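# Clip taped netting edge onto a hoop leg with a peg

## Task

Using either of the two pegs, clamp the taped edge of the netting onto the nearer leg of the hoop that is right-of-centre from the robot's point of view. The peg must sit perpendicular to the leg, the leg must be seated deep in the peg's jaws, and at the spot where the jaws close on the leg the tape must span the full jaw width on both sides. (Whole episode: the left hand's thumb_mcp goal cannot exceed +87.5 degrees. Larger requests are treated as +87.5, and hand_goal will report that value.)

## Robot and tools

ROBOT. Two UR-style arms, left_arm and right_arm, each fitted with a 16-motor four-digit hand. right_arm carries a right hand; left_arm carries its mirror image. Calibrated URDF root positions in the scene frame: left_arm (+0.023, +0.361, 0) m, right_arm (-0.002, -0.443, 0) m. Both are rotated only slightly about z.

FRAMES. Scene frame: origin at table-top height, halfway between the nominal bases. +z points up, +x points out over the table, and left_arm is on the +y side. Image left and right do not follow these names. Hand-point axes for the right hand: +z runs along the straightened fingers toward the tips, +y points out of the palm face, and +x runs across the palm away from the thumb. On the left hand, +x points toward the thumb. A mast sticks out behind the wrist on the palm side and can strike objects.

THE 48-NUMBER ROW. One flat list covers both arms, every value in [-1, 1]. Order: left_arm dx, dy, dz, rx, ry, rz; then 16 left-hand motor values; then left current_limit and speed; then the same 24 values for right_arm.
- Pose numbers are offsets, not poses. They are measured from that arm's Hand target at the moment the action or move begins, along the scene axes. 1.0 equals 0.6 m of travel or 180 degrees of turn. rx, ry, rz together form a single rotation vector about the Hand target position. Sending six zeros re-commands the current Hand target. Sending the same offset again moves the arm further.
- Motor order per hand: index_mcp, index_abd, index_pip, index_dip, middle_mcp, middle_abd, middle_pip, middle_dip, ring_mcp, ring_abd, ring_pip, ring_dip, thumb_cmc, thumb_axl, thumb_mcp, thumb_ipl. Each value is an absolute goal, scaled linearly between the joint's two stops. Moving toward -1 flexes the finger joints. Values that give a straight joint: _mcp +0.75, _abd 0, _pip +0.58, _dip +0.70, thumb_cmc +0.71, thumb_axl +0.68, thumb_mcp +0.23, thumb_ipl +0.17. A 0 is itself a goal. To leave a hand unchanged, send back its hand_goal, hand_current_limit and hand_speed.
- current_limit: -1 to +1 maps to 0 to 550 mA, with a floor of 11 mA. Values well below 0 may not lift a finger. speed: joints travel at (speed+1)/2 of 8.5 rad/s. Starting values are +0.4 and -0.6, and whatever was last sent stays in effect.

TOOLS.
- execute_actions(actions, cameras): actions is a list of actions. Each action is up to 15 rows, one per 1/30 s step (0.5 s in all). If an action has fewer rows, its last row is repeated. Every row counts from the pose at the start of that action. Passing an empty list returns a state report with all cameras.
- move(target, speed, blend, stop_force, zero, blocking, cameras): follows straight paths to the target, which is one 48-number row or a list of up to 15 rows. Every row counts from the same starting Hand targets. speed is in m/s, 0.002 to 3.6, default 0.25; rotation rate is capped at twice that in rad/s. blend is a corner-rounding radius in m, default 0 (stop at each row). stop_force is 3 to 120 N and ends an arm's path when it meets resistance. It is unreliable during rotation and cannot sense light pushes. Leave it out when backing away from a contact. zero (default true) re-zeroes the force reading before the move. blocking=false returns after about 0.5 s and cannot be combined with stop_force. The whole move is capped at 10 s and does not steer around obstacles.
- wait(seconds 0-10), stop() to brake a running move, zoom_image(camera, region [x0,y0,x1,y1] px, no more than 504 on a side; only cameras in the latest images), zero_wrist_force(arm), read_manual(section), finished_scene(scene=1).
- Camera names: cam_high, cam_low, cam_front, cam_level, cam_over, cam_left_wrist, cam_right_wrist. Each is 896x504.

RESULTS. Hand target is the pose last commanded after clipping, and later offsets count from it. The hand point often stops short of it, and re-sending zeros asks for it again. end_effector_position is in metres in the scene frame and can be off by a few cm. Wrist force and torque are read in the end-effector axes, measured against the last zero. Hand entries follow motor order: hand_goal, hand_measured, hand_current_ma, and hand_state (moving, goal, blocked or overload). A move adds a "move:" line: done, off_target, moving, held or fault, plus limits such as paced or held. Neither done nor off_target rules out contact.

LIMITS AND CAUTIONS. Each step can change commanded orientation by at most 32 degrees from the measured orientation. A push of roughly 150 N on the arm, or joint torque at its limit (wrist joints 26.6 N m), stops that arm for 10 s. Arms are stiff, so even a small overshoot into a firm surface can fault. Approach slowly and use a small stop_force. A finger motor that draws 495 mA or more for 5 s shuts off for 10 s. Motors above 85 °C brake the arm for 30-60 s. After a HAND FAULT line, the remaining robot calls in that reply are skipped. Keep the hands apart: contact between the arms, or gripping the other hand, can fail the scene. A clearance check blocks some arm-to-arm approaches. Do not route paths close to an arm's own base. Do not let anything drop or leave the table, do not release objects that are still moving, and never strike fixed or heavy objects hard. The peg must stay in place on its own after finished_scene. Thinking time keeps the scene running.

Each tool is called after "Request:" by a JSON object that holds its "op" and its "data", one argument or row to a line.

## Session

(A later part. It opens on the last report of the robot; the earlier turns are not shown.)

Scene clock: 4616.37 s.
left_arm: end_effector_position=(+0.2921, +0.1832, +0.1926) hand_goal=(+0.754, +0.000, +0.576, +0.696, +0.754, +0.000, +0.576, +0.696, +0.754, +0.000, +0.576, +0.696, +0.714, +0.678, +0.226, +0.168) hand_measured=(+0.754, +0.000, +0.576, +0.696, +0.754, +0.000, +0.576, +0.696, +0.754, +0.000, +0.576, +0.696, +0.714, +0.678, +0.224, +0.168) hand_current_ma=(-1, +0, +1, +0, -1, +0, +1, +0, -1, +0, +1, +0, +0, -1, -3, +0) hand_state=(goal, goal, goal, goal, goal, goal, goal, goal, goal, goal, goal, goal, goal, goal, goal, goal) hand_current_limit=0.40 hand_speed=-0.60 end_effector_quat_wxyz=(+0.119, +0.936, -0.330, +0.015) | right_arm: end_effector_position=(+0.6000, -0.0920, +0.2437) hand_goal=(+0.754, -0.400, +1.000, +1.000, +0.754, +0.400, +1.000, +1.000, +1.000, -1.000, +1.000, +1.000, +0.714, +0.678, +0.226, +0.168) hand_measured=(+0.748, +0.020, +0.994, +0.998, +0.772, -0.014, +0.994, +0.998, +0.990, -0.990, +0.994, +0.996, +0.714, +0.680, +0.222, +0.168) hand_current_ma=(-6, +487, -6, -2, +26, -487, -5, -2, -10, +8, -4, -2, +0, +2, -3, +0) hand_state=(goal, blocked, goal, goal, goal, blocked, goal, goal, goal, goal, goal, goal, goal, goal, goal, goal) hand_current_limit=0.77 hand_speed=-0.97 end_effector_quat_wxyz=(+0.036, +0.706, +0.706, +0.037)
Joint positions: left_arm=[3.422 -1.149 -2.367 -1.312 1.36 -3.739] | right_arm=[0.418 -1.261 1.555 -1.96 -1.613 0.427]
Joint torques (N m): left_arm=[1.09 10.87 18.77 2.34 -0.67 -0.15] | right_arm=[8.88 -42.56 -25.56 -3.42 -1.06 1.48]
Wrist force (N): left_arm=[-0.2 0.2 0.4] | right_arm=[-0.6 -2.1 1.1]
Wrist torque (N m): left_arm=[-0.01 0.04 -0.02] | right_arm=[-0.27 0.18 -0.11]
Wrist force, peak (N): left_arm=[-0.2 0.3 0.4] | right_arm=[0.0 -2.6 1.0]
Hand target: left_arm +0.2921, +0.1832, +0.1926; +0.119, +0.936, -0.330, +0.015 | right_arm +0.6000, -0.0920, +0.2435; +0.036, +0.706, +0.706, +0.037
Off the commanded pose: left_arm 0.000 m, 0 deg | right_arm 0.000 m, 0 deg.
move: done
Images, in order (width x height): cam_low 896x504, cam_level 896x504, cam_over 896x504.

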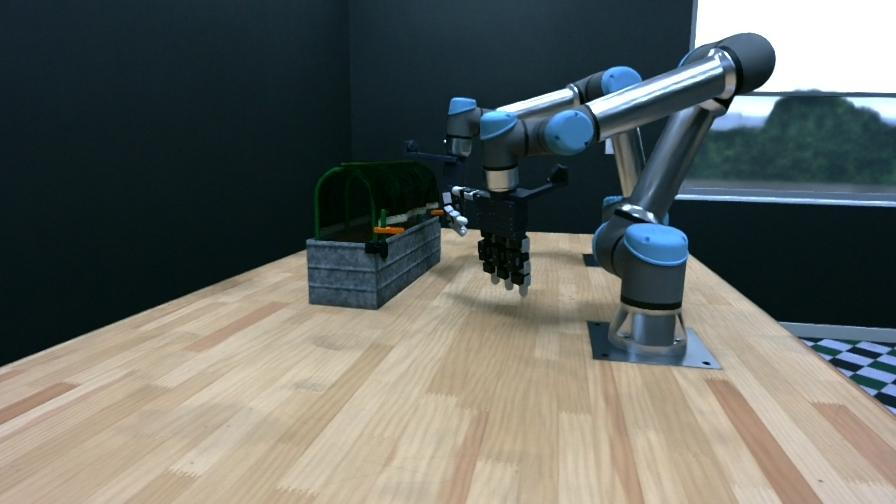

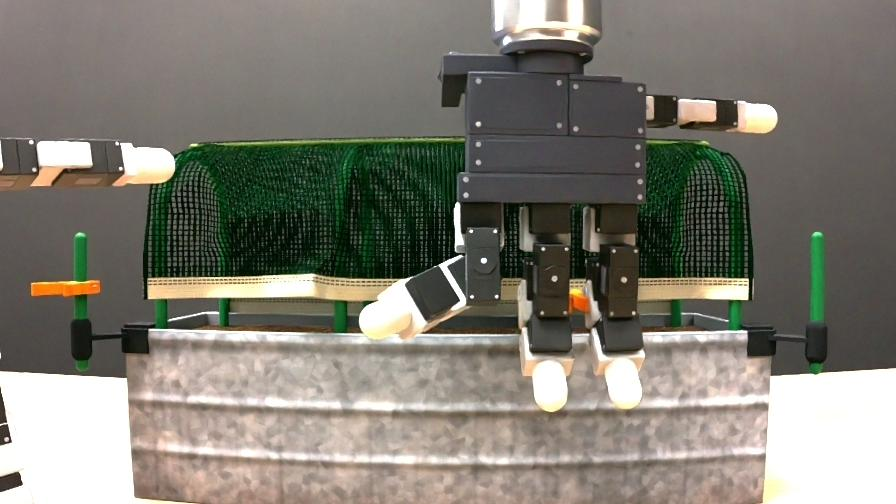

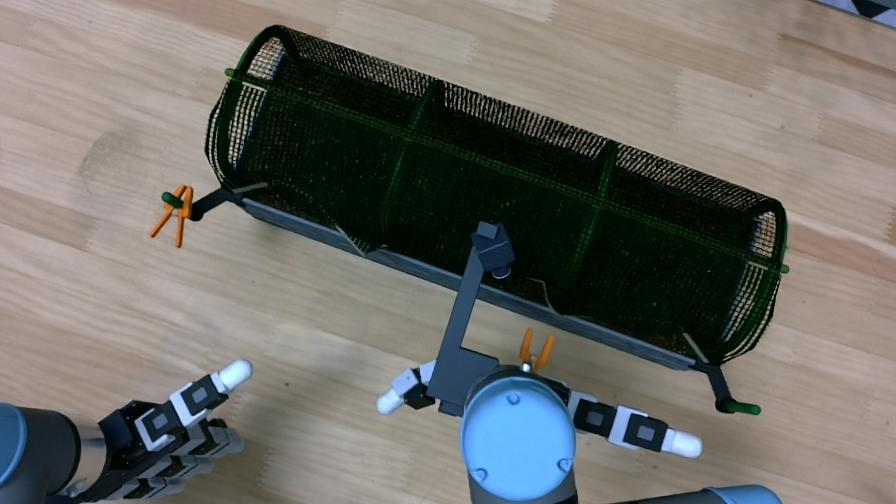

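Request:
{"op": "move", "data": {
  "target": [0,0,0,0,0,0,0.754,0,0.576,0.696,0.754,0,0.576,0.696,0.754,0,0.576,0.696,0.714,0.678,0.226,0.168,0.4,-0.6,0.0417,-0.0017,0.002,0,0,0,0.754,-0.4,1,1,0.754,0.4,1,1,1,-1,1,1,0.714,0.678,0.226,0.168,0.77,-0.97],
  "speed": 0.02,
  "stop_force": 3,
  "cameras": ["cam_low", "cam_level", "cam_over", "cam_right_wrist"]
}}

Request:
{"op": "zoom_image", "data": {
  "camera": "cam_over",
  "region": [510, 250, 610, 345]
}}

Request:
{"op": "zoom_image", "data": {
  "camera": "cam_level",
  "region": [480, 230, 640, 350]
}}

Request:
{"op": "zoom_image", "data": {
  "camera": "cam_right_wrist",
  "region": [400, 0, 660, 200]
}}

Scene clock: 4891.30 s.
left_arm: end_effector_position=(+0.2921, +0.1832, +0.1926) hand_goal=(+0.754, +0.000, +0.576, +0.696, +0.754, +0.000, +0.576, +0.696, +0.754, +0.000, +0.576, +0.696, +0.714, +0.678, +0.226, +0.168) hand_measured=(+0.754, +0.000, +0.576, +0.696, +0.754, +0.000, +0.576, +0.696, +0.754, +0.000, +0.576, +0.696, +0.714, +0.678, +0.224, +0.168) hand_current_ma=(-1, +0, +1, +0, -1, +0, +1, +0, -1, +0, +1, +0, +0, -1, -3, +0) hand_state=(goal, goal, goal, goal, goal, goal, goal, goal, goal, goal, goal, goal, goal, goal, goal, goal) hand_current_limit=0.40 hand_speed=-0.60 end_effector_quat_wxyz=(+0.119, +0.936, -0.330, +0.015) | right_arm: end_effector_position=(+0.6250, -0.0930, +0.2447) hand_goal=(+0.754, -0.400, +1.000, +1.000, +0.754, +0.400, +1.000, +1.000, +1.000, -1.000, +1.000, +1.000, +0.714, +0.678, +0.226, +0.168) hand_measured=(+0.748, +0.020, +0.994, +0.998, +0.772, -0.014, +0.994, +0.998, +0.990, -0.990, +0.994, +0.996, +0.714, +0.680, +0.222, +0.168) hand_current_ma=(-6, +487, -5, -2, +26, -487, -4, -2, -10, +8, -4, -2, +0, +2, -3, +0) hand_state=(goal, blocked, goal, goal, goal, blocked, goal, goal, goal, goal, goal, goal, goal, goal, goal, goal) hand_current_limit=0.77 hand_speed=-0.97 end_effector_quat_wxyz=(+0.036, +0.706, +0.706, +0.037)
Joint positions: left_arm=[3.422 -1.149 -2.367 -1.312 1.36 -3.739] | right_arm=[0.4 -1.216 1.491 -1.941 -1.612 0.409]
Joint torques (N m): left_arm=[1.42 11.55 19.33 2.29 -0.48 -0.17] | right_arm=[10.54 -50.43 -14.12 -4.57 0.41 1.46]
Wrist force (N): left_arm=[0.0 0.3 0.2] | right_arm=[0.2 -2.2 0.6]
Wrist torque (N m): left_arm=[0.03 0.00 0.00] | right_arm=[-0.23 0.08 -0.04]
Wrist force, peak (N): left_arm=[-0.2 0.4 0.3] | right_arm=[-0.8 -2.5 0.8]
Hand target: left_arm +0.2921, +0.1832, +0.1926; +0.119, +0.936, -0.330, +0.015 | right_arm +0.6250, -0.0930, +0.2447; +0.036, +0.706, +0.706, +0.037
Off the commanded pose: left_arm 0.000 m, 0 deg | right_arm 0.000 m, 0 deg.
move: done
Images, in order (width x height): cam_low 896x504, cam_level 896x504, cam_over 896x504, cam_right_wrist 896x504.

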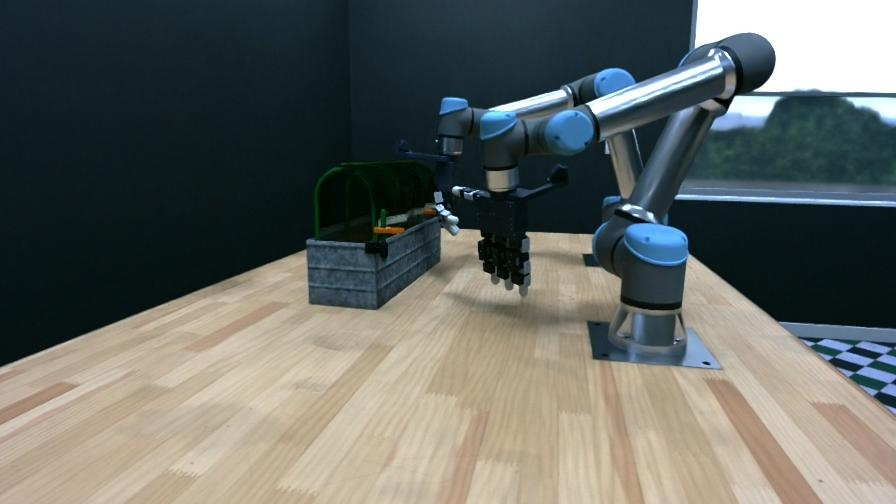

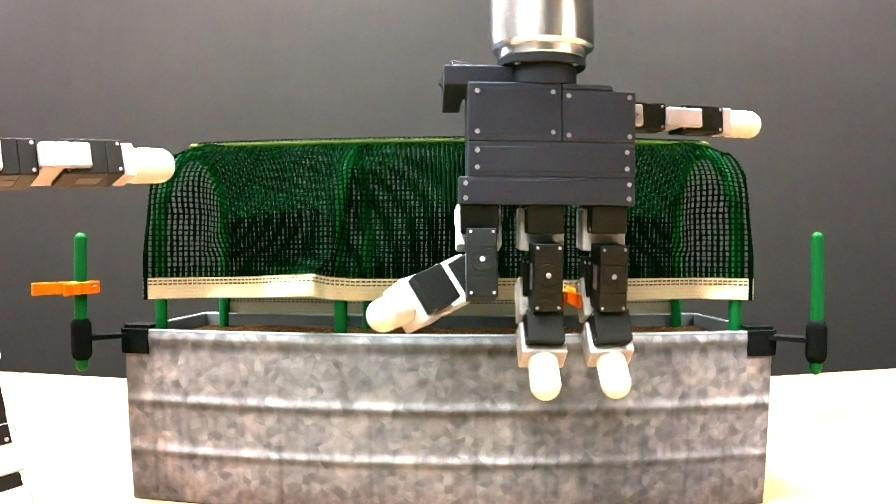

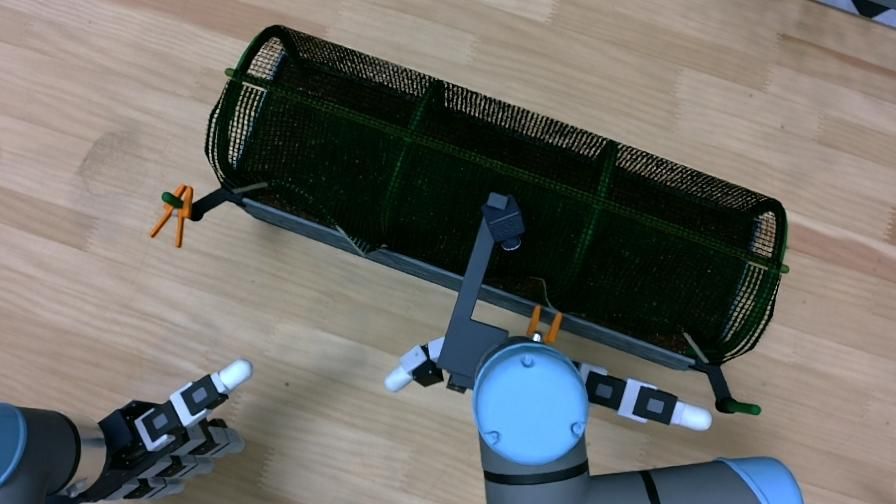

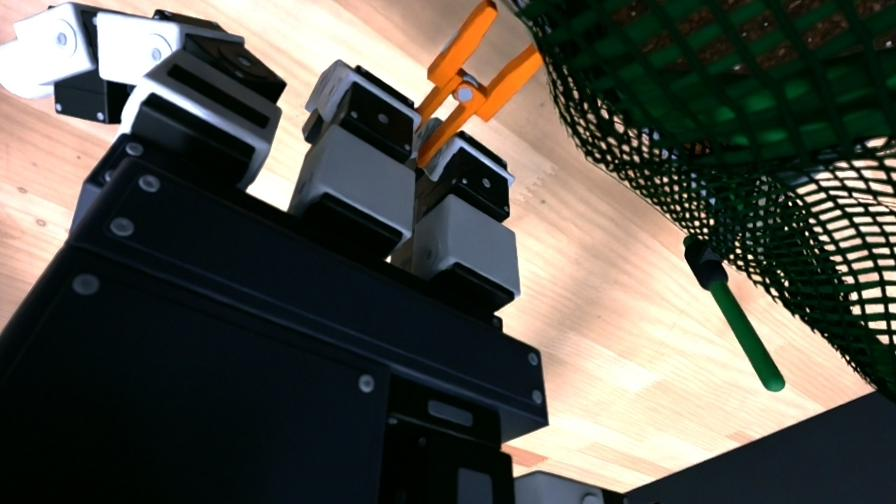

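Scaled by 5.040.

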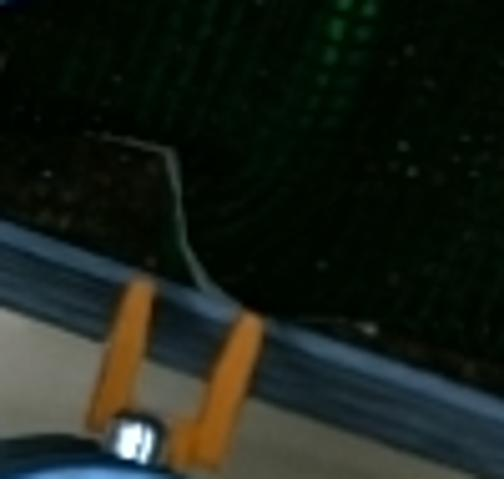

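Scaled by 3.150.

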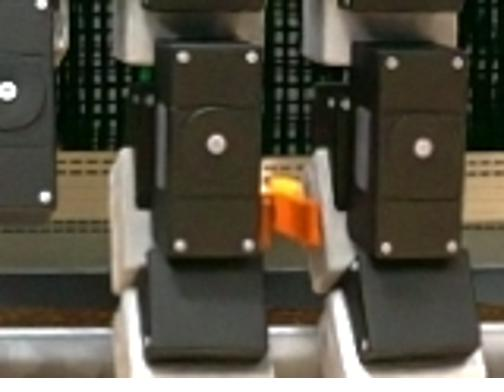

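Scaled by 1.938.

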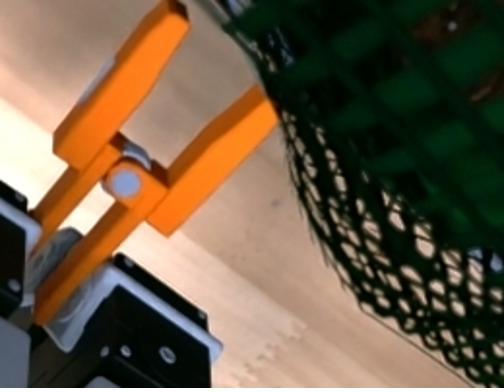

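Request:
{"op": "zoom_image", "data": {
  "camera": "cam_low",
  "region": [414, 194, 460, 230]
}}

Request:
{"op": "move", "data": {
  "target": [0,0,0,0,0,0,0.754,0,0.576,0.696,0.754,0,0.576,0.696,0.754,0,0.576,0.696,0.714,0.678,0.226,0.168,0.4,-0.6,0.0217,-0.0025,0.001,0,0,0,0.754,-0.4,1,1,0.754,0.4,1,1,1,-1,1,1,0.714,0.678,0.226,0.168,0.77,-0.97],
  "speed": 0.01,
  "stop_force": 3,
  "cameras": ["cam_low", "cam_level", "cam_over", "cam_right_wrist"]
}}

Request:
{"op": "zoom_image", "data": {
  "camera": "cam_over",
  "region": [510, 250, 610, 345]
}}

Request:
{"op": "zoom_image", "data": {
  "camera": "cam_right_wrist",
  "region": [400, 0, 660, 200]
}}

Scaled by 10.957.

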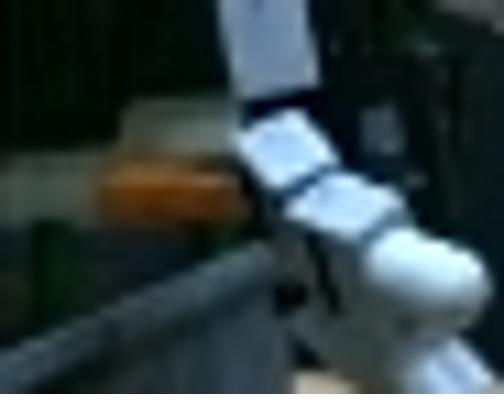

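Scene clock: 4970.60 s.
left_arm: end_effector_position=(+0.2921, +0.1832, +0.1926) hand_goal=(+0.754, +0.000, +0.576, +0.696, +0.754, +0.000, +0.576, +0.696, +0.754, +0.000, +0.576, +0.696, +0.714, +0.678, +0.226, +0.168) hand_measured=(+0.754, +0.000, +0.576, +0.696, +0.754, +0.000, +0.576, +0.696, +0.754, +0.000, +0.576, +0.696, +0.714, +0.678, +0.224, +0.168) hand_current_ma=(-1, +0, +1, +0, -1, +0, +1, +0, -1, +0, +1, +0, +0, -1, -3, +0) hand_state=(goal, goal, goal, goal, goal, goal, goal, goal, goal, goal, goal, goal, goal, goal, goal, goal) hand_current_limit=0.40 hand_speed=-0.60 end_effector_quat_wxyz=(+0.119, +0.936, -0.330, +0.015) | right_arm: end_effector_position=(+0.6381, -0.0946, +0.2453) hand_goal=(+0.754, -0.400, +1.000, +1.000, +0.754, +0.400, +1.000, +1.000, +1.000, -1.000, +1.000, +1.000, +0.714, +0.678, +0.226, +0.168) hand_measured=(+0.748, +0.020, +0.994, +0.998, +0.772, -0.014, +0.994, +0.998, +0.990, -0.990, +0.994, +0.996, +0.714, +0.680, +0.222, +0.168) hand_current_ma=(-6, +487, -5, -2, +26, -487, -4, -2, -10, +8, -4, -2, +0, +2, -3, +0) hand_state=(goal, blocked, goal, goal, goal, blocked, goal, goal, goal, goal, goal, goal, goal, goal, goal, goal) hand_current_limit=0.77 hand_speed=-0.97 end_effector_quat_wxyz=(+0.036, +0.706, +0.706, +0.037)
Joint positions: left_arm=[3.422 -1.149 -2.367 -1.312 1.36 -3.739] | right_arm=[0.389 -1.194 1.458 -1.931 -1.611 0.399]
Joint torques (N m): left_arm=[1.35 11.19 18.79 2.26 -0.59 -0.14] | right_arm=[10.59 -52.05 -15.59 -4.14 0.99 1.34]
Wrist force (N): left_arm=[-0.2 0.4 0.2] | right_arm=[0.0 -2.0 0.7]
Wrist torque (N m): left_arm=[0.03 0.03 -0.02] | right_arm=[-0.21 0.11 -0.05]
Wrist force, peak (N): left_arm=[-0.3 0.4 0.4] | right_arm=[-0.2 -2.4 0.9]
Hand target: left_arm +0.2921, +0.1832, +0.1926; +0.119, +0.936, -0.330, +0.015 | right_arm +0.6381, -0.0945, +0.2453; +0.036, +0.706, +0.706, +0.037
Off the commanded pose: left_arm 0.000 m, 0 deg | right_arm 0.000 m, 0 deg.
move: done
Images, in order (width x height): cam_low 896x504, cam_level 896x504, cam_over 896x504, cam_right_wrist 896x504.

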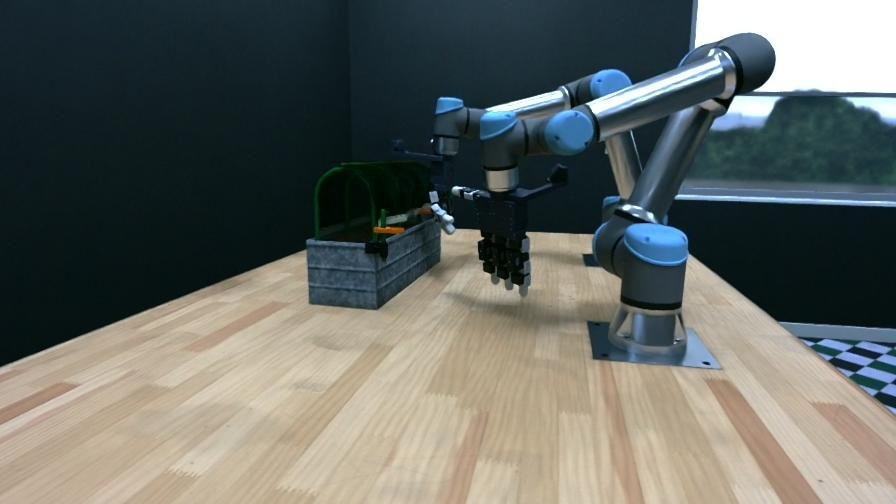

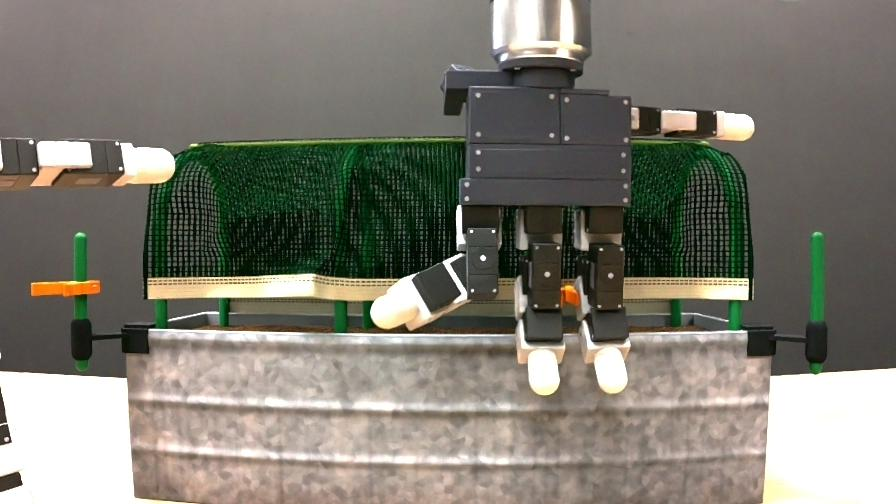

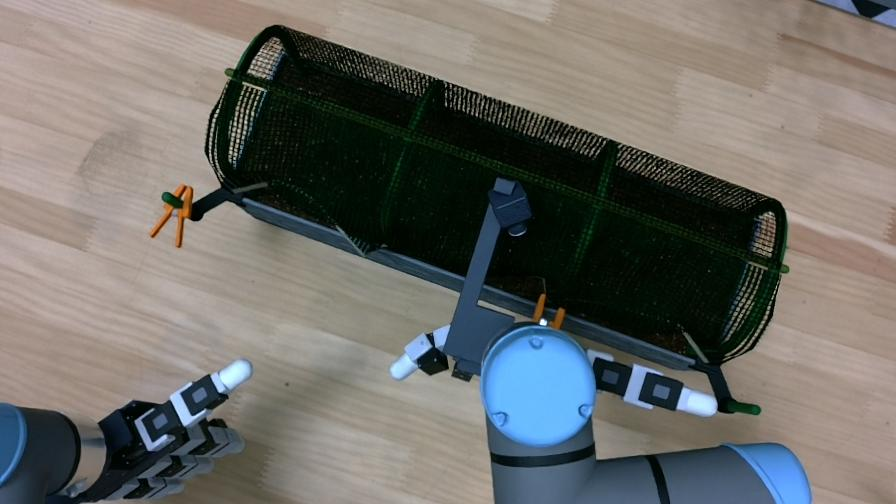

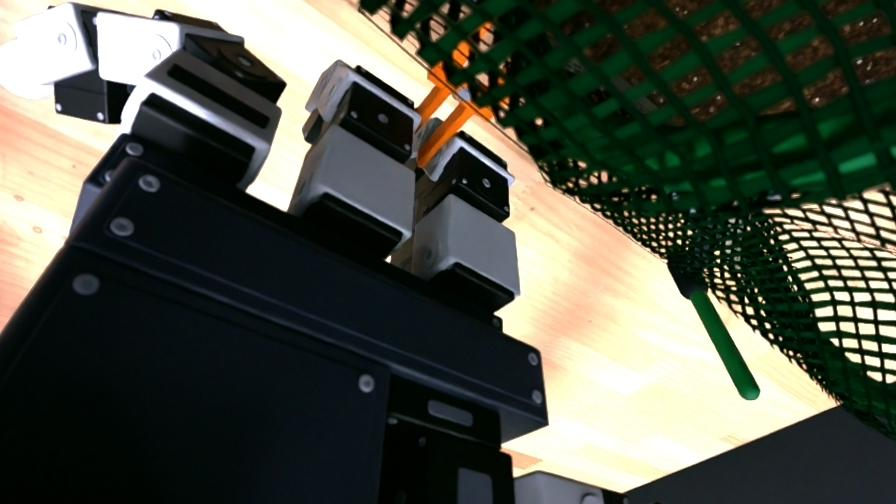

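Scaled by 5.040.

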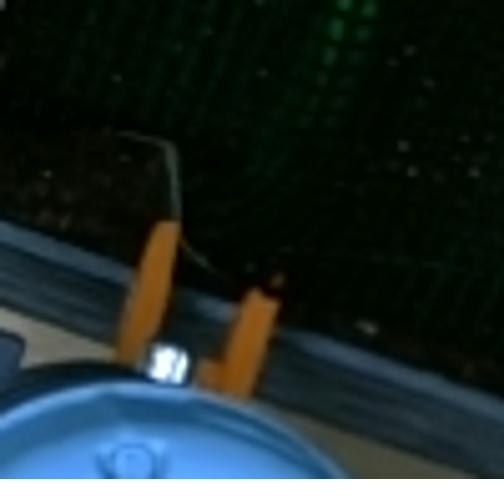

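Scaled by 1.938.

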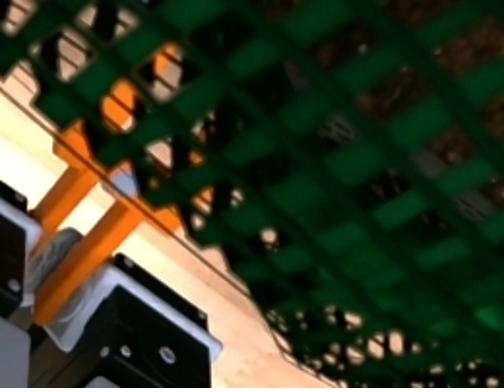

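Request:
{"op": "move", "data": {
  "target": [0,0,0,0,0,0,0.754,0,0.576,0.696,0.754,0,0.576,0.696,0.754,0,0.576,0.696,0.714,0.678,0.226,0.168,0.4,-0.6,0.0233,0,0,0,0,0,0.754,-0.4,1,1,0.754,0.4,1,1,1,-1,1,1,0.714,0.678,0.226,0.168,0.77,-0.97],
  "speed": 0.012,
  "stop_force": 4,
  "cameras": ["cam_level", "cam_over", "cam_right_wrist", "cam_low"]
}}

Request:
{"op": "zoom_image", "data": {
  "camera": "cam_over",
  "region": [510, 250, 610, 345]
}}

Request:
{"op": "zoom_image", "data": {
  "camera": "cam_level",
  "region": [480, 230, 640, 350]
}}

Request:
{"op": "zoom_image", "data": {
  "camera": "cam_right_wrist",
  "region": [400, 0, 660, 200]
}}

Scene clock: 4984.73 s.
left_arm: end_effector_position=(+0.2921, +0.1832, +0.1926) hand_goal=(+0.754, +0.000, +0.576, +0.696, +0.754, +0.000, +0.576, +0.696, +0.754, +0.000, +0.576, +0.696, +0.714, +0.678, +0.226, +0.168) hand_measured=(+0.754, +0.000, +0.576, +0.696, +0.754, +0.000, +0.576, +0.696, +0.754, +0.000, +0.576, +0.696, +0.714, +0.678, +0.224, +0.168) hand_current_ma=(-1, +0, +1, +0, -1, +0, +1, +0, -1, +0, +1, +0, +0, -1, -3, +0) hand_state=(goal, goal, goal, goal, goal, goal, goal, goal, goal, goal, goal, goal, goal, goal, goal, goal) hand_current_limit=0.40 hand_speed=-0.60 end_effector_quat_wxyz=(+0.119, +0.936, -0.330, +0.015) | right_arm: end_effector_position=(+0.6501, -0.0945, +0.2453) hand_goal=(+0.754, -0.400, +1.000, +1.000, +0.754, +0.400, +1.000, +1.000, +1.000, -1.000, +1.000, +1.000, +0.714, +0.678, +0.226, +0.168) hand_measured=(+0.756, +0.020, +0.994, +0.998, +0.782, -0.014, +0.996, +0.998, +0.990, -0.990, +0.994, +0.996, +0.714, +0.680, +0.222, +0.168) hand_current_ma=(+1, +487, -4, -2, +47, -487, -3, -2, -10, +8, -4, -2, +0, +2, -3, +0) hand_state=(goal, blocked, goal, goal, blocked, blocked, goal, goal, goal, goal, goal, goal, goal, goal, goal, goal) hand_current_limit=0.77 hand_speed=-0.97 end_effector_quat_wxyz=(+0.036, +0.706, +0.706, +0.037)
Joint positions: left_arm=[3.422 -1.149 -2.367 -1.312 1.36 -3.739] | right_arm=[0.382 -1.171 1.425 -1.922 -1.61 0.392]
Joint torques (N m): left_arm=[1.18 10.91 18.43 2.42 -0.61 -0.16] | right_arm=[8.86 -50.75 -14.24 -4.94 -1.01 1.52]
Wrist force (N): left_arm=[0.0 0.1 0.4] | right_arm=[1.3 -4.8 0.3]
Wrist torque (N m): left_arm=[-0.03 0.02 0.00] | right_arm=[-0.13 0.12 0.03]
Wrist force, peak (N): left_arm=[-0.2 0.5 0.4] | right_arm=[1.5 -6.1 0.4]
Hand target: left_arm +0.2921, +0.1832, +0.1926; +0.119, +0.936, -0.330, +0.015 | right_arm +0.6501, -0.0945, +0.2453; +0.036, +0.706, +0.706, +0.037 (not the last commanded pose)
Off the commanded pose: left_arm 0.000 m, 0 deg | right_arm 0.002 m, 0 deg.
move: contact (right_arm)
Images, in order (width x height): cam_low 896x504, cam_level 896x504, cam_over 896x504, cam_right_wrist 896x504.

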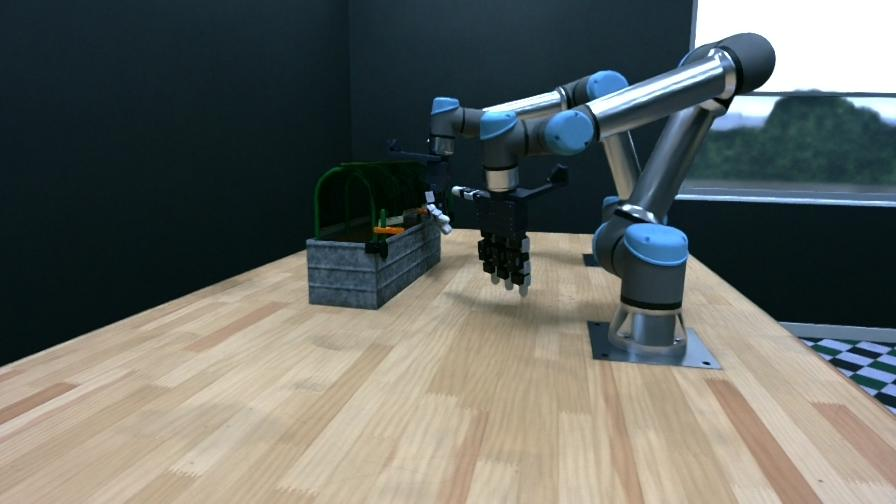

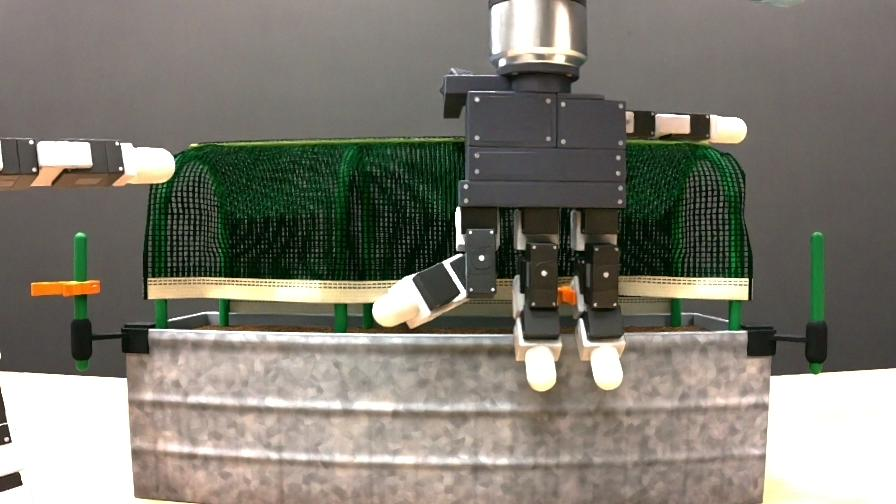

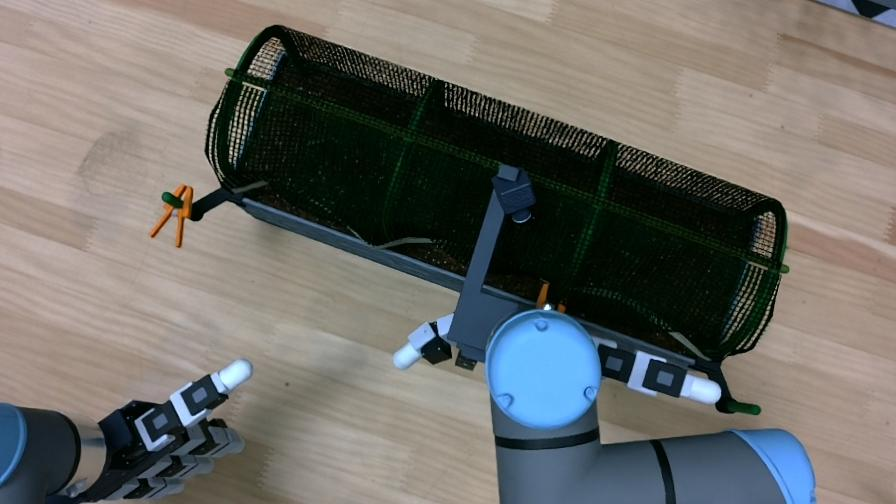

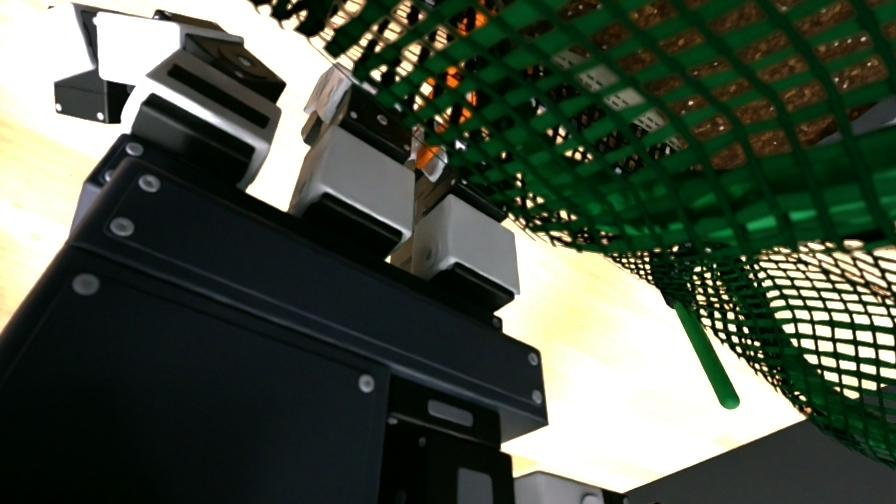

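Scaled by 5.040.

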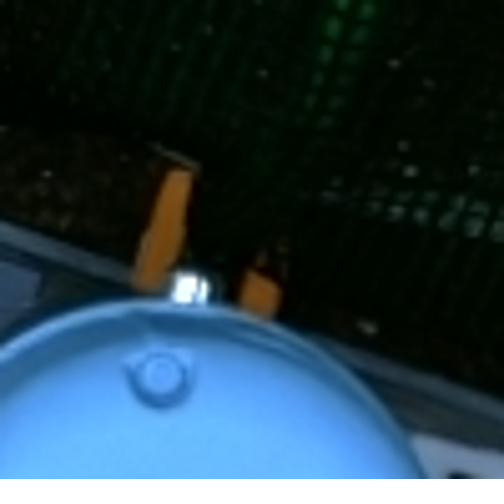

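Scaled by 3.150.

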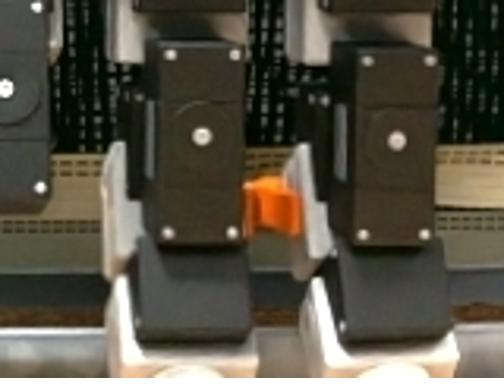

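Scaled by 1.938.

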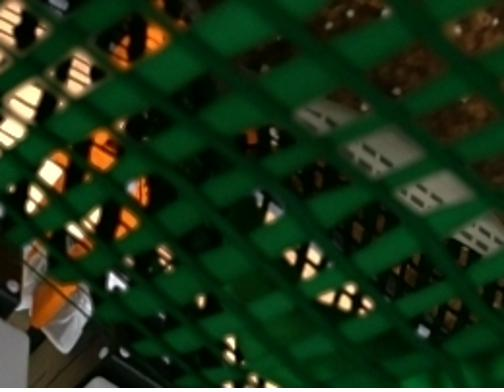

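Request:
{"op": "zoom_image", "data": {
  "camera": "cam_level",
  "region": [300, 240, 760, 340]
}}

Request:
{"op": "zoom_image", "data": {
  "camera": "cam_low",
  "region": [366, 180, 460, 250]
}}

Request:
{"op": "zoom_image", "data": {
  "camera": "cam_over",
  "region": [330, 200, 720, 380]
}}

Scaled by 1.096.

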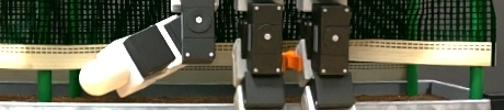

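Scaled by 5.362.

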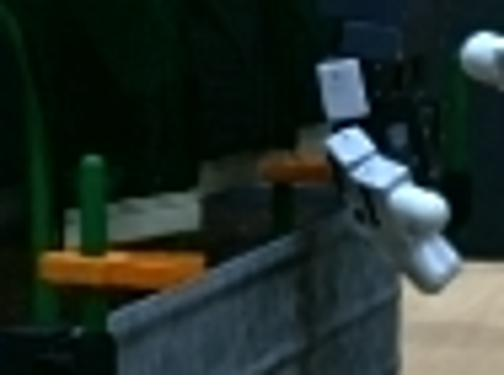

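Scaled by 1.292.

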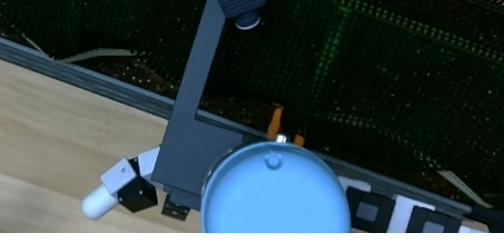

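Request:
{"op": "zoom_image", "data": {
  "camera": "cam_low",
  "region": [404, 194, 444, 226]
}}

Request:
{"op": "move", "data": {
  "target": [0,0,0,0,0,0,0.754,0,0.576,0.696,0.754,0,0.576,0.696,0.754,0,0.576,0.696,0.714,0.678,0.226,0.168,0.4,-0.6,0.0133,0,0,0,0,0,0.754,-0.4,1,1,0.754,0.4,1,1,1,-1,1,1,0.714,0.678,0.226,0.168,0.77,-0.97],
  "speed": 0.01,
  "stop_force": 7,
  "cameras": ["cam_level", "cam_over", "cam_right_wrist", "cam_low"]
}}

Request:
{"op": "zoom_image", "data": {
  "camera": "cam_low",
  "region": [404, 194, 444, 226]
}}

Request:
{"op": "zoom_image", "data": {
  "camera": "cam_over",
  "region": [510, 250, 610, 345]
}}

Request:
{"op": "zoom_image", "data": {
  "camera": "cam_right_wrist",
  "region": [400, 0, 660, 200]
}}

Scaled by 12.600.

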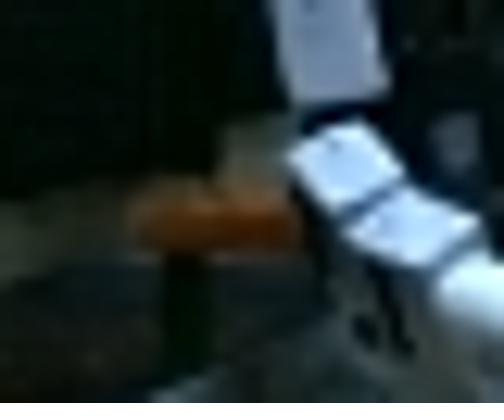

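Scene clock: 5053.13 s.
left_arm: end_effector_position=(+0.2921, +0.1832, +0.1926) hand_goal=(+0.754, +0.000, +0.576, +0.696, +0.754, +0.000, +0.576, +0.696, +0.754, +0.000, +0.576, +0.696, +0.714, +0.678, +0.226, +0.168) hand_measured=(+0.754, +0.000, +0.576, +0.696, +0.754, +0.000, +0.576, +0.696, +0.754, +0.000, +0.576, +0.696, +0.714, +0.678, +0.224, +0.168) hand_current_ma=(-1, +0, +1, +0, -1, +0, +1, +0, -1, +0, +1, +0, +0, -1, -3, +0) hand_state=(goal, goal, goal, goal, goal, goal, goal, goal, goal, goal, goal, goal, goal, goal, goal, goal) hand_current_limit=0.40 hand_speed=-0.60 end_effector_quat_wxyz=(+0.119, +0.936, -0.330, +0.015) | right_arm: end_effector_position=(+0.6545, -0.0945, +0.2453) hand_goal=(+0.754, -0.400, +1.000, +1.000, +0.754, +0.400, +1.000, +1.000, +1.000, -1.000, +1.000, +1.000, +0.714, +0.678, +0.226, +0.168) hand_measured=(+0.776, +0.020, +0.994, +0.998, +0.804, -0.014, +0.996, +0.998, +0.990, -0.990, +0.994, +0.996, +0.714, +0.680, +0.222, +0.168) hand_current_ma=(+35, +487, -4, -2, +113, -487, -3, -2, -10, +8, -4, -2, +0, +2, -3, +0) hand_state=(blocked, blocked, goal, goal, blocked, blocked, goal, goal, goal, goal, goal, goal, goal, goal, goal, goal) hand_current_limit=0.77 hand_speed=-0.97 end_effector_quat_wxyz=(+0.036, +0.706, +0.707, +0.037)
Joint positions: left_arm=[3.422 -1.149 -2.367 -1.312 1.36 -3.739] | right_arm=[0.38 -1.162 1.413 -1.918 -1.61 0.389]
Joint torques (N m): left_arm=[0.94 11.38 18.9 2.38 -0.6 -0.24] | right_arm=[6.63 -51.91 -17.12 -5.5 -1.61 1.39]
Wrist force (N): left_arm=[0.0 0.3 0.1] | right_arm=[2.4 -9.7 -0.9]
Wrist torque (N m): left_arm=[0.03 0.01 -0.01] | right_arm=[0.03 0.20 0.07]
Wrist force, peak (N): left_arm=[-0.1 0.3 0.5] | right_arm=[3.1 -11.5 -1.8]
Hand target: left_arm +0.2921, +0.1832, +0.1926; +0.119, +0.936, -0.330, +0.015 | right_arm +0.6545, -0.0945, +0.2453; +0.036, +0.706, +0.707, +0.037 (not the last commanded pose)
Off the commanded pose: left_arm 0.000 m, 0 deg | right_arm 0.004 m, 0 deg.
move: contact (right_arm)
Images, in order (width x height): cam_low 896x504, cam_level 896x504, cam_over 896x504, cam_right_wrist 896x504.

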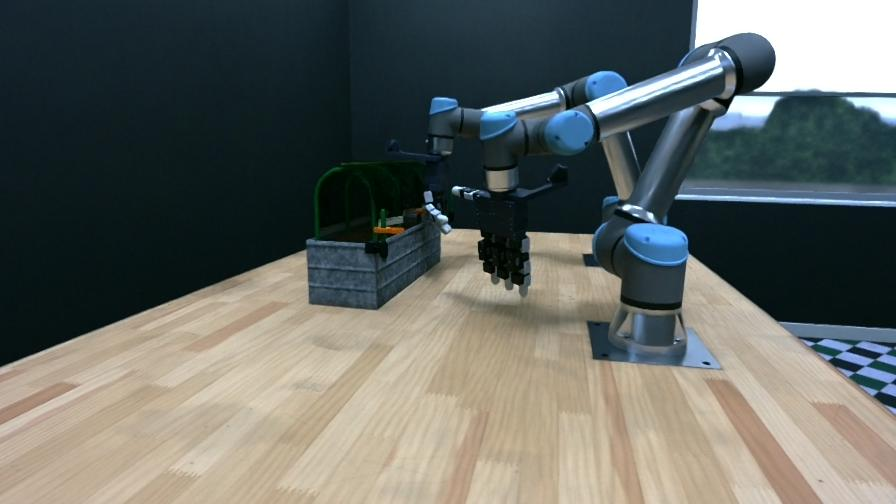

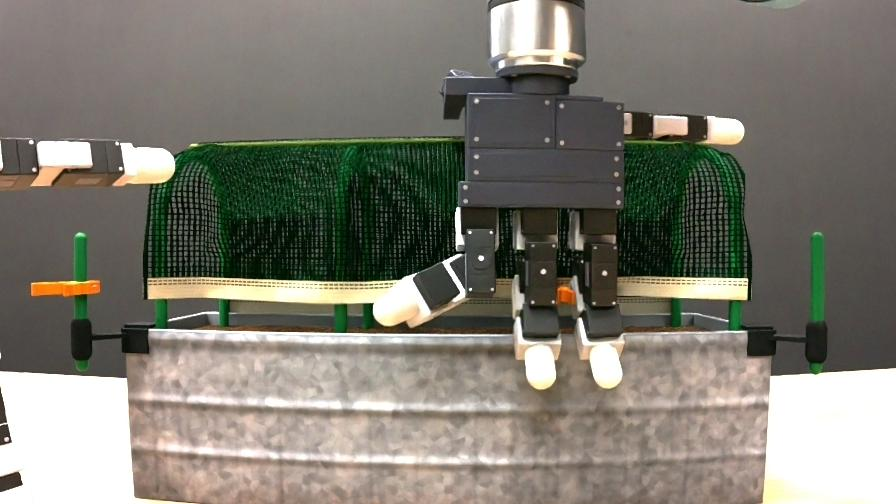

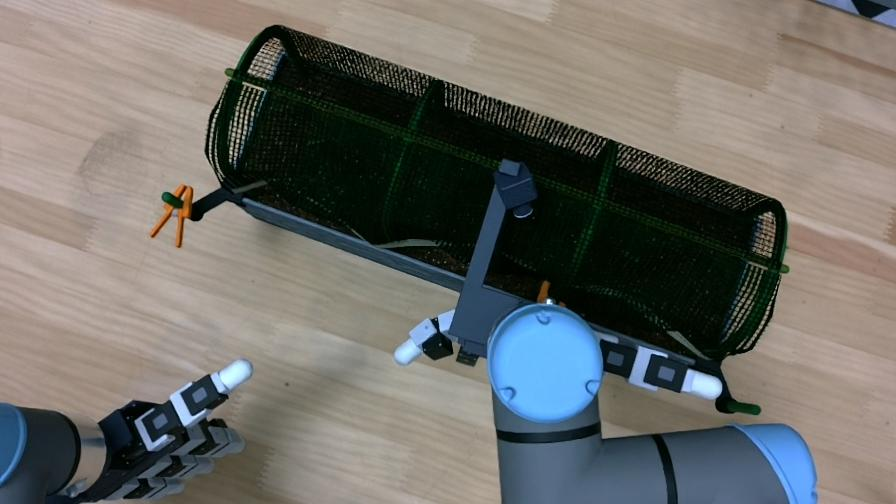

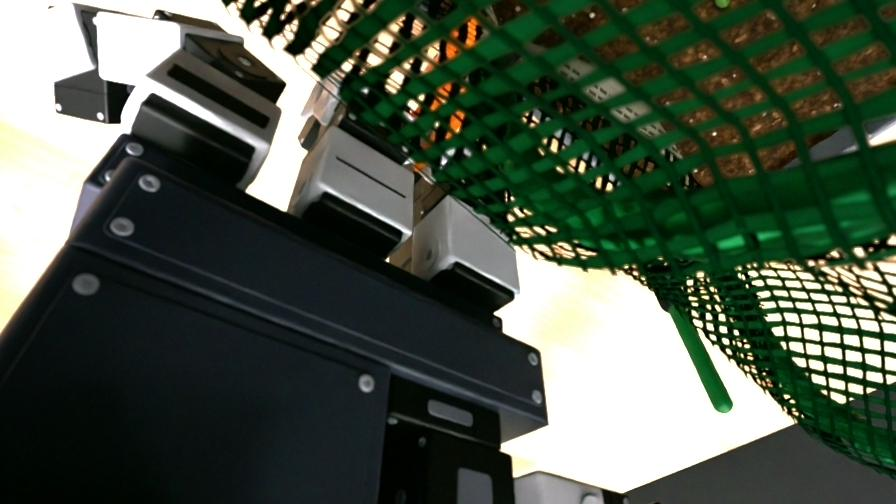

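Scaled by 12.600.

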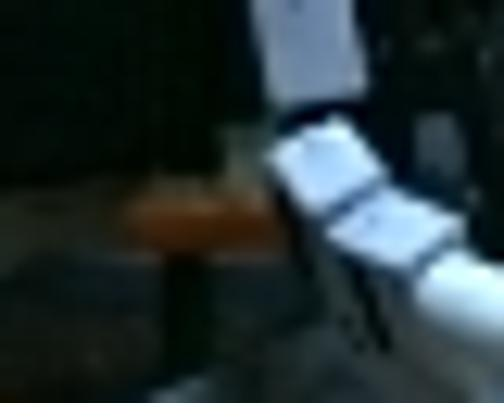

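Scaled by 5.040.

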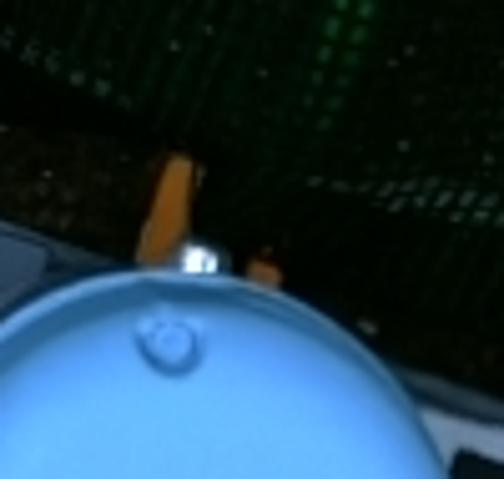

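Scaled by 1.938.

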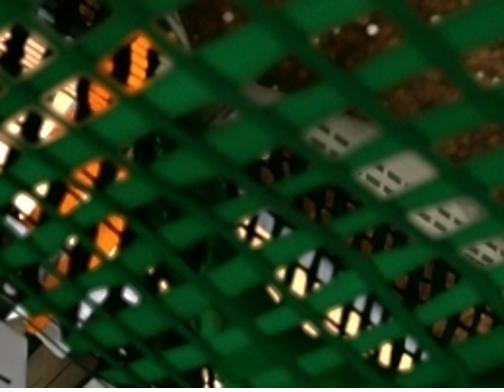

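Request:
{"op": "zoom_image", "data": {
  "camera": "cam_level",
  "region": [430, 230, 690, 340]
}}

Request:
{"op": "zoom_image", "data": {
  "camera": "cam_right_wrist",
  "region": [400, 0, 560, 110]
}}

Scaled by 1.938.

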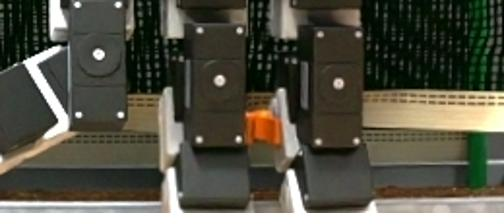

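Scaled by 3.150.

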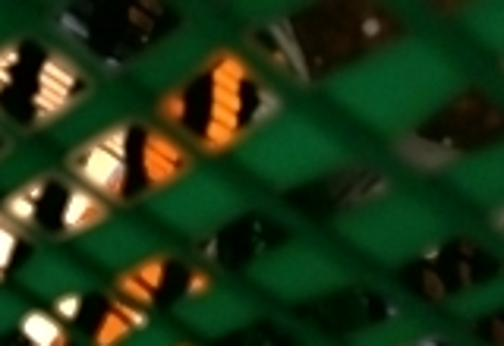

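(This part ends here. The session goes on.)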